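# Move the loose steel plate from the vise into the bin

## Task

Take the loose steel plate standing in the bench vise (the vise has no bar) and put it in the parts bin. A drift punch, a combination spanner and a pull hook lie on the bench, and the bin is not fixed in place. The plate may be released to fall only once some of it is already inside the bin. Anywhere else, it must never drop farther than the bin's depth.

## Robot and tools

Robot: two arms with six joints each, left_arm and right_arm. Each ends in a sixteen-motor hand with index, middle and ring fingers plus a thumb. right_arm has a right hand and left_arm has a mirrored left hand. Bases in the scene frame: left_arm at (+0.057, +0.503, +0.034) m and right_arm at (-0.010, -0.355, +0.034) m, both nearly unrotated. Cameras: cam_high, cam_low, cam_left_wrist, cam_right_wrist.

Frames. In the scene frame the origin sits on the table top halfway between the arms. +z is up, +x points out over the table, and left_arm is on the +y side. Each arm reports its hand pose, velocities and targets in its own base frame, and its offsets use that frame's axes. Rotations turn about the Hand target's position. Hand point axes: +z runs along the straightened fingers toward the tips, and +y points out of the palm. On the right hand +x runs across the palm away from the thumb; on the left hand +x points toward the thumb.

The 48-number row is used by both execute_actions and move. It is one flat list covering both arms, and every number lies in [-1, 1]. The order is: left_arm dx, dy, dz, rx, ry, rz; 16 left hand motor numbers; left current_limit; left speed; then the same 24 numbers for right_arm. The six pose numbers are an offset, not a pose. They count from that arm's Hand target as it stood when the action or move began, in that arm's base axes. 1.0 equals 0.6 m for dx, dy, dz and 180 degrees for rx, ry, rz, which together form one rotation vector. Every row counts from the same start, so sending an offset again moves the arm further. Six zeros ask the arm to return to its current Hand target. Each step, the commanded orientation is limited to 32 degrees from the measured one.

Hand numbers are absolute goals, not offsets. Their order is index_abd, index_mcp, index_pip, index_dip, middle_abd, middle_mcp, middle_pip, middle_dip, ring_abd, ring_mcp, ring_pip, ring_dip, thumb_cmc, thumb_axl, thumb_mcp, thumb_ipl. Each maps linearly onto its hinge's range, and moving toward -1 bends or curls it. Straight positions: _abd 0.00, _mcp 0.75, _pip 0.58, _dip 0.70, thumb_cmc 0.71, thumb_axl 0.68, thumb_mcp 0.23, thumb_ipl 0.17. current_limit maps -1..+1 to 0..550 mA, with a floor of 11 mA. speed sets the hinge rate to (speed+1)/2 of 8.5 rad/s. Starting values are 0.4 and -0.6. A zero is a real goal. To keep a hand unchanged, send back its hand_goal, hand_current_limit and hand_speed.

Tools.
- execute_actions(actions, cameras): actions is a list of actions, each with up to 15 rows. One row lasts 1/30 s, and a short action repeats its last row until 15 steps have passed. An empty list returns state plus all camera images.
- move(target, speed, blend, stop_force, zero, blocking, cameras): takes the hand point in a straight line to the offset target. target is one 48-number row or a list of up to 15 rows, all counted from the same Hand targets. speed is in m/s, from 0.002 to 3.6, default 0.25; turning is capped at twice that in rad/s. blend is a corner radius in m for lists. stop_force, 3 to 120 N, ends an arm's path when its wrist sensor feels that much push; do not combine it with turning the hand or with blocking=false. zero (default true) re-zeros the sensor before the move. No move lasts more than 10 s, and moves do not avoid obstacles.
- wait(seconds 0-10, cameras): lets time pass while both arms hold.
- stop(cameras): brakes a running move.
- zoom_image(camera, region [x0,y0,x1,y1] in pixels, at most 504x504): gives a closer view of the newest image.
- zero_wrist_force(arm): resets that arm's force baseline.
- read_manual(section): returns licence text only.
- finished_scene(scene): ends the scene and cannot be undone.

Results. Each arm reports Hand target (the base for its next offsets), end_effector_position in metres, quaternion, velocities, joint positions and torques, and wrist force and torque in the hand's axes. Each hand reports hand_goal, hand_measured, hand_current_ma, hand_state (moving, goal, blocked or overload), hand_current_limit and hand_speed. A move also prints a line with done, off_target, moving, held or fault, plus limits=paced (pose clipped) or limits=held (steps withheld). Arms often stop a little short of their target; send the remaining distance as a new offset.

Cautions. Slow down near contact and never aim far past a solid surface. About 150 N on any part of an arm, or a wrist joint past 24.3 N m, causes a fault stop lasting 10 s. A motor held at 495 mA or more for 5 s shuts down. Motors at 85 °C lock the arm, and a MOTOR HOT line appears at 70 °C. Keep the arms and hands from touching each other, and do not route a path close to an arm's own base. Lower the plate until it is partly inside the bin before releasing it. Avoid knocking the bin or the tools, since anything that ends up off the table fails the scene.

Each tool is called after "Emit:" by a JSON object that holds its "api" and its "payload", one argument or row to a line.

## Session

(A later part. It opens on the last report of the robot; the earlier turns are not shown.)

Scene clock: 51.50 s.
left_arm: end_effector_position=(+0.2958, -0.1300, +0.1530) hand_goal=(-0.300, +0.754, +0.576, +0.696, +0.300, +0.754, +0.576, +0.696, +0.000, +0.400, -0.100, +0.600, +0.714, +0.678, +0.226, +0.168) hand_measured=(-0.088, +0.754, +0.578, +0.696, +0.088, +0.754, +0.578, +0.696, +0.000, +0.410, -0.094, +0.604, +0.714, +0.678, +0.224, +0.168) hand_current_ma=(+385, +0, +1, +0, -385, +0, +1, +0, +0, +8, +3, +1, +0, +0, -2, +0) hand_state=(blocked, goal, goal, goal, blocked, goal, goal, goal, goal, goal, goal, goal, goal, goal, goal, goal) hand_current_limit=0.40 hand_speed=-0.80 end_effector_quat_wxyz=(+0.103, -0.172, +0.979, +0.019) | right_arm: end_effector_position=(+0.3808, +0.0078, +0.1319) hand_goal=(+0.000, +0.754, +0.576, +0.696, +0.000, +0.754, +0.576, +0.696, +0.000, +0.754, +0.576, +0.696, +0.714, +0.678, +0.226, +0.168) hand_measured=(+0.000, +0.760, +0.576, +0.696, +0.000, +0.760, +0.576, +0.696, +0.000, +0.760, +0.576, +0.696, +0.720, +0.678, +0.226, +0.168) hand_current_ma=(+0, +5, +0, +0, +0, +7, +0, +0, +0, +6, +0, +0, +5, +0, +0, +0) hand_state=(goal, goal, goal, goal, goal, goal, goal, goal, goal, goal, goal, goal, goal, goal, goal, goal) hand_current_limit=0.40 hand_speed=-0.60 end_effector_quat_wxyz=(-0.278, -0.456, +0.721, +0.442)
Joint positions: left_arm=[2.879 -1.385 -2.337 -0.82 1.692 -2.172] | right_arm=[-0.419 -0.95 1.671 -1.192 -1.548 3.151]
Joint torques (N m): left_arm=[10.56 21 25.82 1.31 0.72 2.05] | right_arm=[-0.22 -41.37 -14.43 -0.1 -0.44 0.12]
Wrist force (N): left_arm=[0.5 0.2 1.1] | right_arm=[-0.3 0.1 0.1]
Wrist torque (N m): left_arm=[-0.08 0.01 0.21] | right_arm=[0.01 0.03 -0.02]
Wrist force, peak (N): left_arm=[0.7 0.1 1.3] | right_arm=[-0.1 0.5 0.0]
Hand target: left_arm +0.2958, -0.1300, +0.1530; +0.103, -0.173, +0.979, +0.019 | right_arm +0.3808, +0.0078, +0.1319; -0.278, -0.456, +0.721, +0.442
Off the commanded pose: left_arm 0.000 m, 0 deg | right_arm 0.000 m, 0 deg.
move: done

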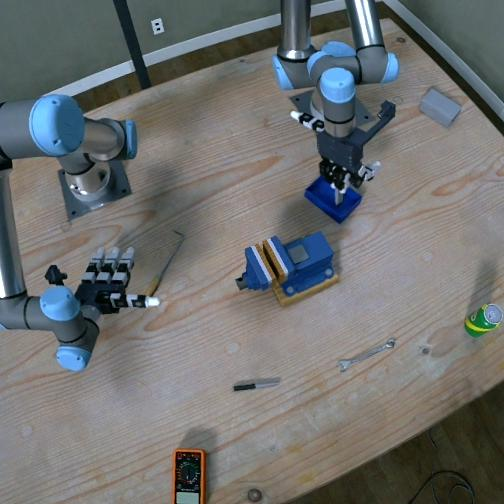

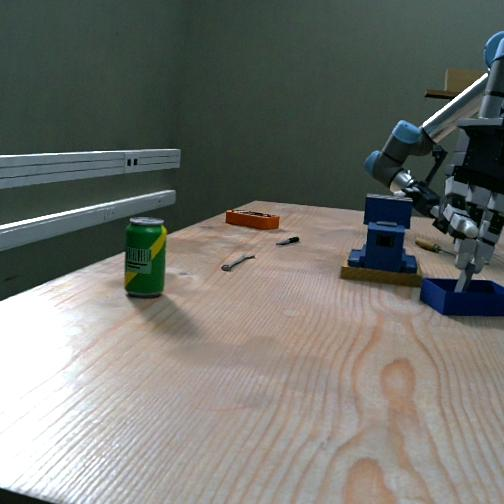

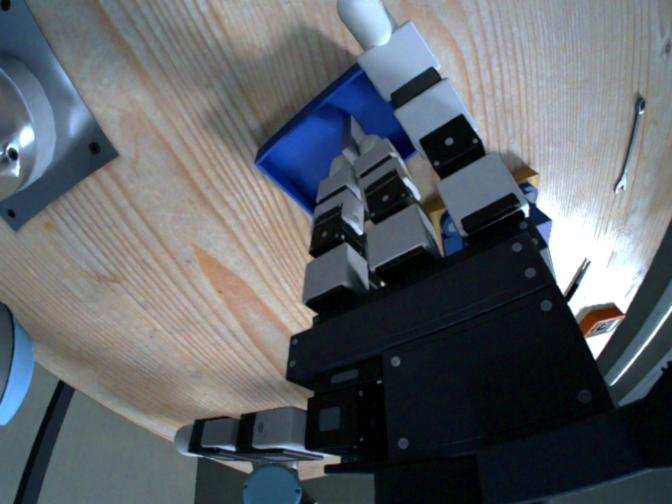

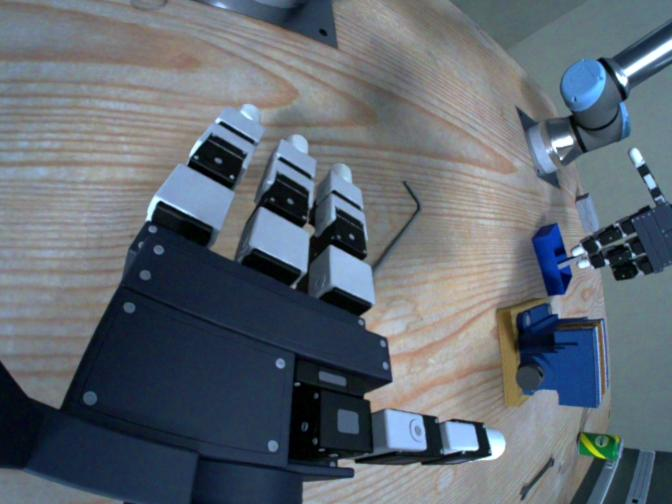

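Emit:
{"api": "move", "payload": {
  "target": [0,0,-0.03,0,0,0,-0.3,0.754,0.576,0.696,0.3,0.754,0.576,0.696,0,0.4,-0.1,0.6,0.714,0.678,0.226,0.168,0.4,-0.8,0,0,0,0,0,0,0,0.754,0.576,0.696,0,0.754,0.576,0.696,0,0.754,0.576,0.696,0.714,0.678,0.226,0.168,0.4,-0.6],
  "speed": 0.02,
  "stop_force": 3
}}

Emit:
{"api": "move", "payload": {
  "target": [0,0,0,0,0,0,0.2,0.754,0.576,0.696,0.0,0.754,0.576,0.696,0,0.4,-0.1,0.6,0.714,0.678,0.226,0.168,0.4,-0.9,0,0,0,0,0,0,0,0.754,0.576,0.696,0,0.754,0.576,0.696,0,0.754,0.576,0.696,0.714,0.678,0.226,0.168,0.4,-0.6],
  "cameras": ["all"]
}}

Emit:
{"api": "zoom_image", "payload": {
  "camera": "cam_high",
  "region": [280, 100, 400, 240]
}}

Emit:
{"api": "zoom_image", "payload": {
  "camera": "cam_low",
  "region": [380, 180, 504, 330]
}}

Scene clock: 53.47 s.
left_arm: end_effector_position=(+0.2958, -0.1300, +0.1518) hand_goal=(-0.300, +0.754, +0.576, +0.696, +0.300, +0.754, +0.576, +0.696, +0.000, +0.400, -0.100, +0.600, +0.714, +0.678, +0.226, +0.168) hand_measured=(-0.088, +0.756, +0.578, +0.696, +0.088, +0.756, +0.578, +0.696, +0.000, +0.410, -0.094, +0.604, +0.714, +0.678, +0.224, +0.168) hand_current_ma=(+385, +1, +1, +0, -385, +0, +1, +0, +0, +8, +3, +1, +0, +0, -2, +0) hand_state=(blocked, goal, goal, goal, blocked, goal, goal, goal, goal, goal, goal, goal, goal, goal, goal, goal) hand_current_limit=0.40 hand_speed=-0.80 end_effector_quat_wxyz=(+0.103, -0.173, +0.979, +0.019) | right_arm: end_effector_position=(+0.3808, +0.0078, +0.1319) hand_goal=(+0.000, +0.754, +0.576, +0.696, +0.000, +0.754, +0.576, +0.696, +0.000, +0.754, +0.576, +0.696, +0.714, +0.678, +0.226, +0.168) hand_measured=(+0.000, +0.760, +0.576, +0.696, +0.000, +0.760, +0.576, +0.696, +0.000, +0.760, +0.576, +0.696, +0.720, +0.678, +0.226, +0.168) hand_current_ma=(+0, +5, +0, +0, +0, +7, +0, +0, +0, +6, +0, +0, +5, +0, +0, +0) hand_state=(goal, goal, goal, goal, goal, goal, goal, goal, goal, goal, goal, goal, goal, goal, goal, goal) hand_current_limit=0.40 hand_speed=-0.60 end_effector_quat_wxyz=(-0.278, -0.456, +0.721, +0.442)
Joint positions: left_arm=[2.879 -1.387 -2.339 -0.815 1.692 -2.172] | right_arm=[-0.419 -0.95 1.671 -1.192 -1.548 3.151]
Joint torques (N m): left_arm=[7.31 11.37 18.5 4.32 0.16 2.2] | right_arm=[0.37 -41.11 -14.3 -0.07 -0.67 0.23]
Wrist force (N): left_arm=[0.4 0.4 1.1] | right_arm=[-0.2 0.1 0.1]
Wrist torque (N m): left_arm=[-0.05 0.02 0.20] | right_arm=[0.00 0.02 -0.01]
Wrist force, peak (N): left_arm=[0.5 -0.4 -3.7] | right_arm=[-0.4 0.2 0.0]
Hand target: left_arm +0.2958, -0.1300, +0.1518; +0.103, -0.173, +0.979, +0.019 (not the last commanded pose) | right_arm +0.3808, +0.0078, +0.1319; -0.278, -0.456, +0.721, +0.442
Off the commanded pose: left_arm 0.017 m, 0 deg | right_arm 0.000 m, 0 deg.
move: contact (left_arm)

Scene clock: 54.83 s.
left_arm: end_effector_position=(+0.2958, -0.1300, +0.1518) hand_goal=(+0.200, +0.754, +0.576, +0.696, +0.000, +0.754, +0.576, +0.696, +0.000, +0.400, -0.100, +0.600, +0.714, +0.678, +0.226, +0.168) hand_measured=(+0.202, +0.754, +0.578, +0.696, +0.004, +0.756, +0.578, +0.696, +0.000, +0.410, -0.094, +0.604, +0.714, +0.678, +0.224, +0.168) hand_current_ma=(+0, +0, +1, +0, +2, +0, +1, +0, +0, +8, +3, +1, +0, +0, -2, +0) hand_state=(goal, goal, goal, goal, goal, goal, goal, goal, goal, goal, goal, goal, goal, goal, goal, goal) hand_current_limit=0.40 hand_speed=-0.90 end_effector_quat_wxyz=(+0.103, -0.173, +0.979, +0.019) | right_arm: end_effector_position=(+0.3808, +0.0078, +0.1319) hand_goal=(+0.000, +0.754, +0.576, +0.696, +0.000, +0.754, +0.576, +0.696, +0.000, +0.754, +0.576, +0.696, +0.714, +0.678, +0.226, +0.168) hand_measured=(+0.000, +0.760, +0.576, +0.696, +0.000, +0.760, +0.576, +0.696, +0.000, +0.760, +0.576, +0.696, +0.720, +0.678, +0.226, +0.168) hand_current_ma=(+0, +5, +0, +0, +0, +7, +0, +0, +0, +6, +0, +0, +5, +0, +0, +0) hand_state=(goal, goal, goal, goal, goal, goal, goal, goal, goal, goal, goal, goal, goal, goal, goal, goal) hand_current_limit=0.40 hand_speed=-0.60 end_effector_quat_wxyz=(-0.278, -0.456, +0.721, +0.442)
Joint positions: left_arm=[2.879 -1.387 -2.339 -0.815 1.692 -2.172] | right_arm=[-0.419 -0.95 1.671 -1.192 -1.548 3.151]
Joint torques (N m): left_arm=[5.25 5.37 13.93 3.33 0.74 2.05] | right_arm=[-0.08 -40.99 -15.4 -0.06 -0.55 0.12]
Wrist force (N): left_arm=[0.3 0.3 -0.2] | right_arm=[-0.1 0.0 0.0]
Wrist torque (N m): left_arm=[0.03 0.02 0.19] | right_arm=[-0.01 0.02 -0.01]
Wrist force, peak (N): left_arm=[0.6 0.4 1.2] | right_arm=[-0.2 0.4 -0.1]
Hand target: left_arm +0.2958, -0.1300, +0.1518; +0.103, -0.173, +0.979, +0.019 | right_arm +0.3808, +0.0078, +0.1319; -0.278, -0.456, +0.721, +0.442
Off the commanded pose: left_arm 0.000 m, 0 deg | right_arm 0.000 m, 0 deg.
move: done

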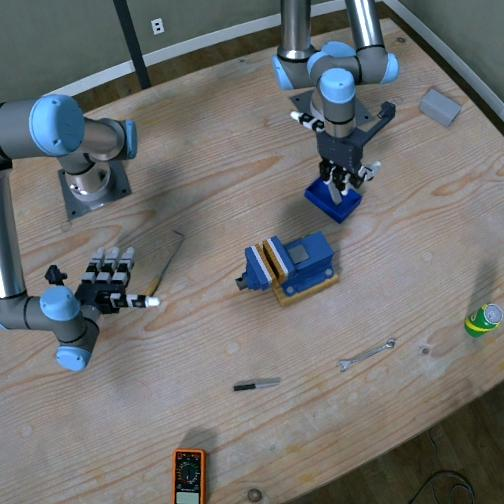

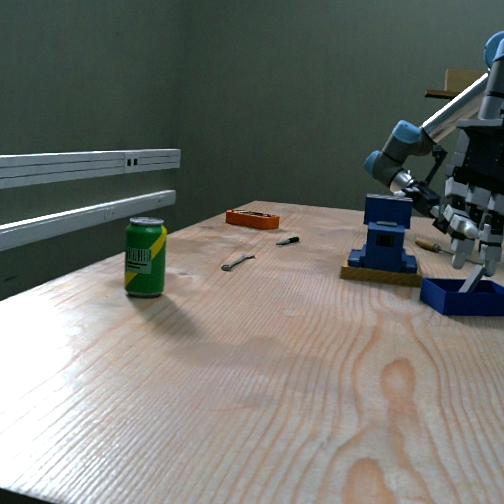

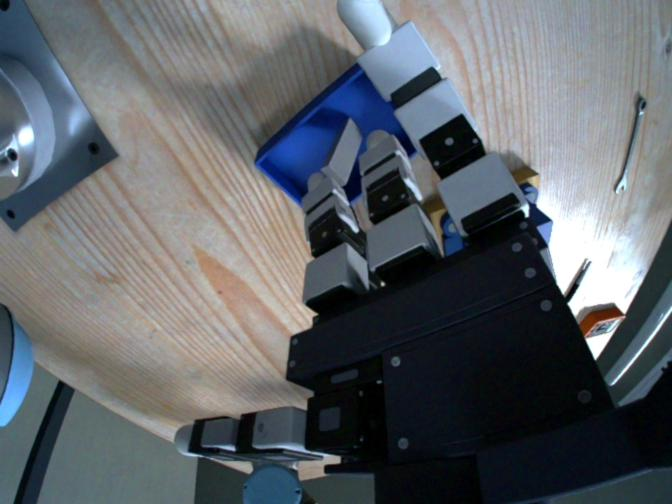

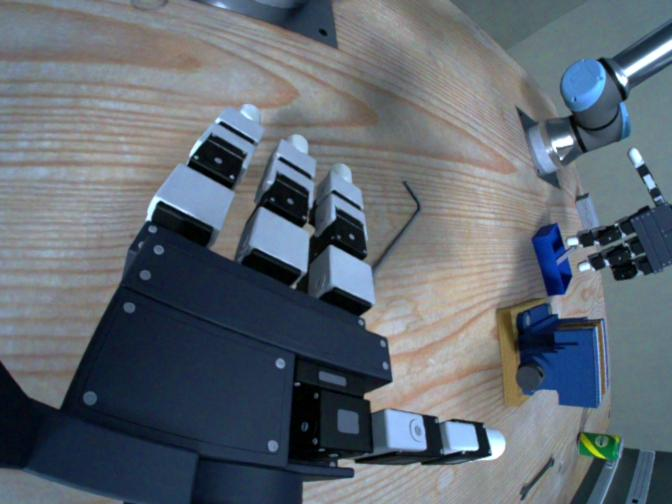

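Scaled by 3.600 from the camera's 504x504 image, which has a finer 720x720 frame.

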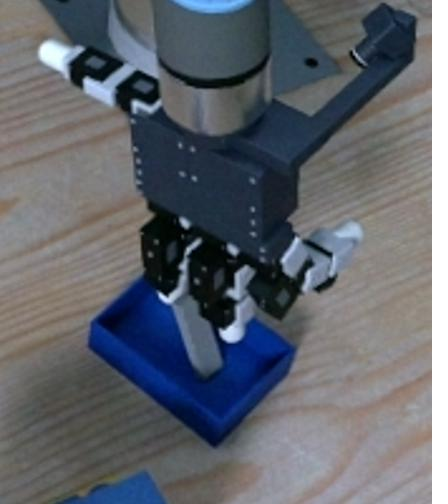

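Scaled by 3.360 from the camera's 504x504 image, which has a finer 720x720 frame.

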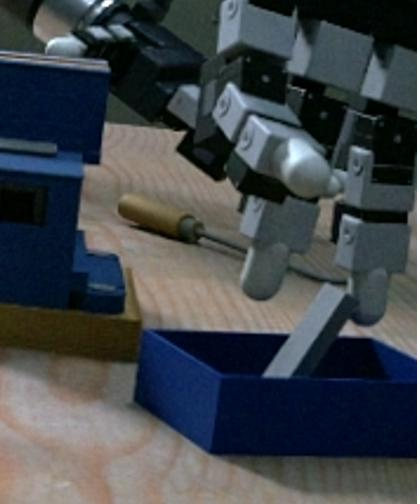

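Emit:
{"api": "move", "payload": {
  "target": [
    [-0.0547,-0.0203,0.0167,0,0,0,0.2,0.754,0.576,0.696,0.0,0.754,0.576,0.696,0,0.4,-0.1,0.6,0.714,0.678,0.226,0.168,0.4,-0.9,0,0,0,0,0,0,0,0.754,0.576,0.696,0,0.754,0.576,0.696,0,0.754,0.576,0.696,0.714,0.678,0.226,0.168,0.4,-0.6],
    [-0.0547,-0.0203,0.25,0,0,0,0.2,0.754,0.576,0.696,0.0,0.754,0.576,0.696,0,0.4,-0.1,0.6,0.714,0.678,0.226,0.168,0.4,-0.9,0,0,0,0,0,0,0,0.754,0.576,0.696,0,0.754,0.576,0.696,0,0.754,0.576,0.696,0.714,0.678,0.226,0.168,0.4,-0.6]
  ],
  "speed": 0.1,
  "cameras": ["all"]
}}

Emit:
{"api": "zoom_image", "payload": {
  "camera": "cam_high",
  "region": [280, 100, 400, 240]
}}

Emit:
{"api": "zoom_image", "payload": {
  "camera": "cam_low",
  "region": [380, 180, 504, 330]
}}

Scene clock: 57.93 s.
left_arm: end_effector_position=(+0.2630, -0.1422, +0.3018) hand_goal=(+0.200, +0.754, +0.576, +0.696, +0.000, +0.754, +0.576, +0.696, +0.000, +0.400, -0.100, +0.600, +0.714, +0.678, +0.226, +0.168) hand_measured=(+0.202, +0.754, +0.578, +0.696, +0.004, +0.754, +0.578, +0.696, +0.000, +0.410, -0.094, +0.604, +0.714, +0.678, +0.224, +0.168) hand_current_ma=(+1, +0, +1, +0, +2, +0, +1, +0, +0, +8, +3, +1, +0, +0, -2, +0) hand_state=(goal, goal, goal, goal, goal, goal, goal, goal, goal, goal, goal, goal, goal, goal, goal, goal) hand_current_limit=0.40 hand_speed=-0.90 end_effector_quat_wxyz=(+0.103, -0.173, +0.979, +0.019) | right_arm: end_effector_position=(+0.3808, +0.0078, +0.1319) hand_goal=(+0.000, +0.754, +0.576, +0.696, +0.000, +0.754, +0.576, +0.696, +0.000, +0.754, +0.576, +0.696, +0.714, +0.678, +0.226, +0.168) hand_measured=(+0.000, +0.760, +0.576, +0.696, +0.000, +0.760, +0.576, +0.696, +0.000, +0.760, +0.576, +0.696, +0.720, +0.678, +0.226, +0.168) hand_current_ma=(+0, +5, +0, +0, +0, +7, +0, +0, +0, +6, +0, +0, +5, +0, +0, +0) hand_state=(goal, goal, goal, goal, goal, goal, goal, goal, goal, goal, goal, goal, goal, goal, goal, goal) hand_current_limit=0.40 hand_speed=-0.60 end_effector_quat_wxyz=(-0.278, -0.456, +0.721, +0.442)
Joint positions: left_arm=[2.816 -1.184 -2.063 -1.302 1.703 -2.234] | right_arm=[-0.419 -0.95 1.671 -1.192 -1.548 3.151]
Joint torques (N m): left_arm=[10.02 -1.23 23.93 2.75 -0.61 1.7] | right_arm=[-0.83 -42.14 -15.29 -0.12 -0.53 0.24]
Wrist force (N): left_arm=[0.2 0.3 -0.7] | right_arm=[-0.1 0.3 -0.2]
Wrist torque (N m): left_arm=[0.12 -0.02 0.09] | right_arm=[0.05 0.02 0.00]
Wrist force, peak (N): left_arm=[0.0 0.2 -1.7] | right_arm=[-0.4 0.3 0.0]
Hand target: left_arm +0.2630, -0.1422, +0.3018; +0.103, -0.173, +0.979, +0.019 | right_arm +0.3808, +0.0078, +0.1319; -0.278, -0.456, +0.721, +0.442
Off the commanded pose: left_arm 0.000 m, 0 deg | right_arm 0.000 m, 0 deg.
move: done

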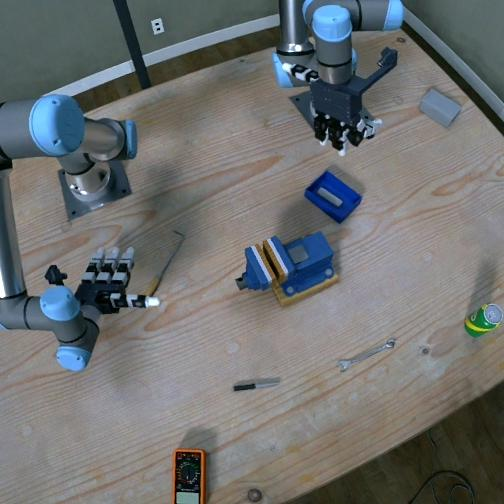

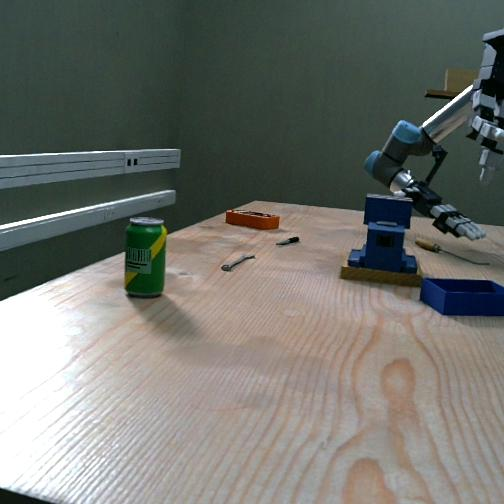

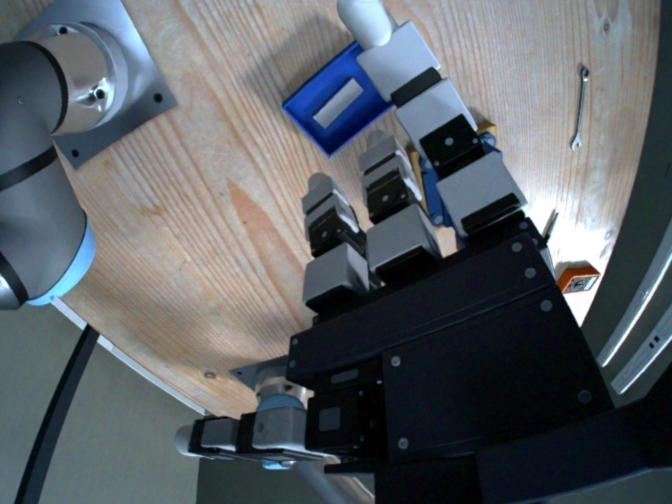

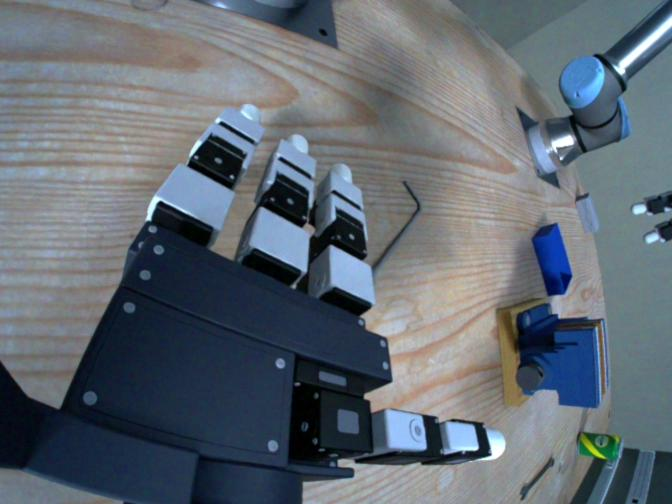

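Scaled by 3.600 from the camera's 504x504 image, which has a finer 720x720 frame.

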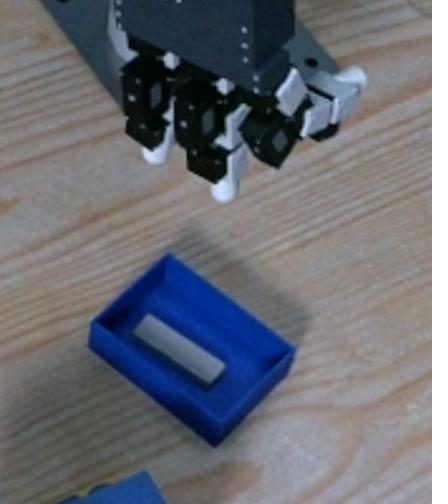

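Scaled by 3.360 from the camera's 504x504 image, which has a finer 720x720 frame.

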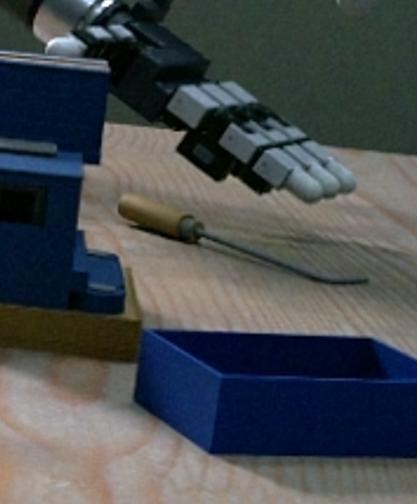

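Perfectly placed. Finish the practice scene.

Emit:
{"api": "finished_scene", "payload": {
  "scene": 1
}}

The scene is finished: the task was done.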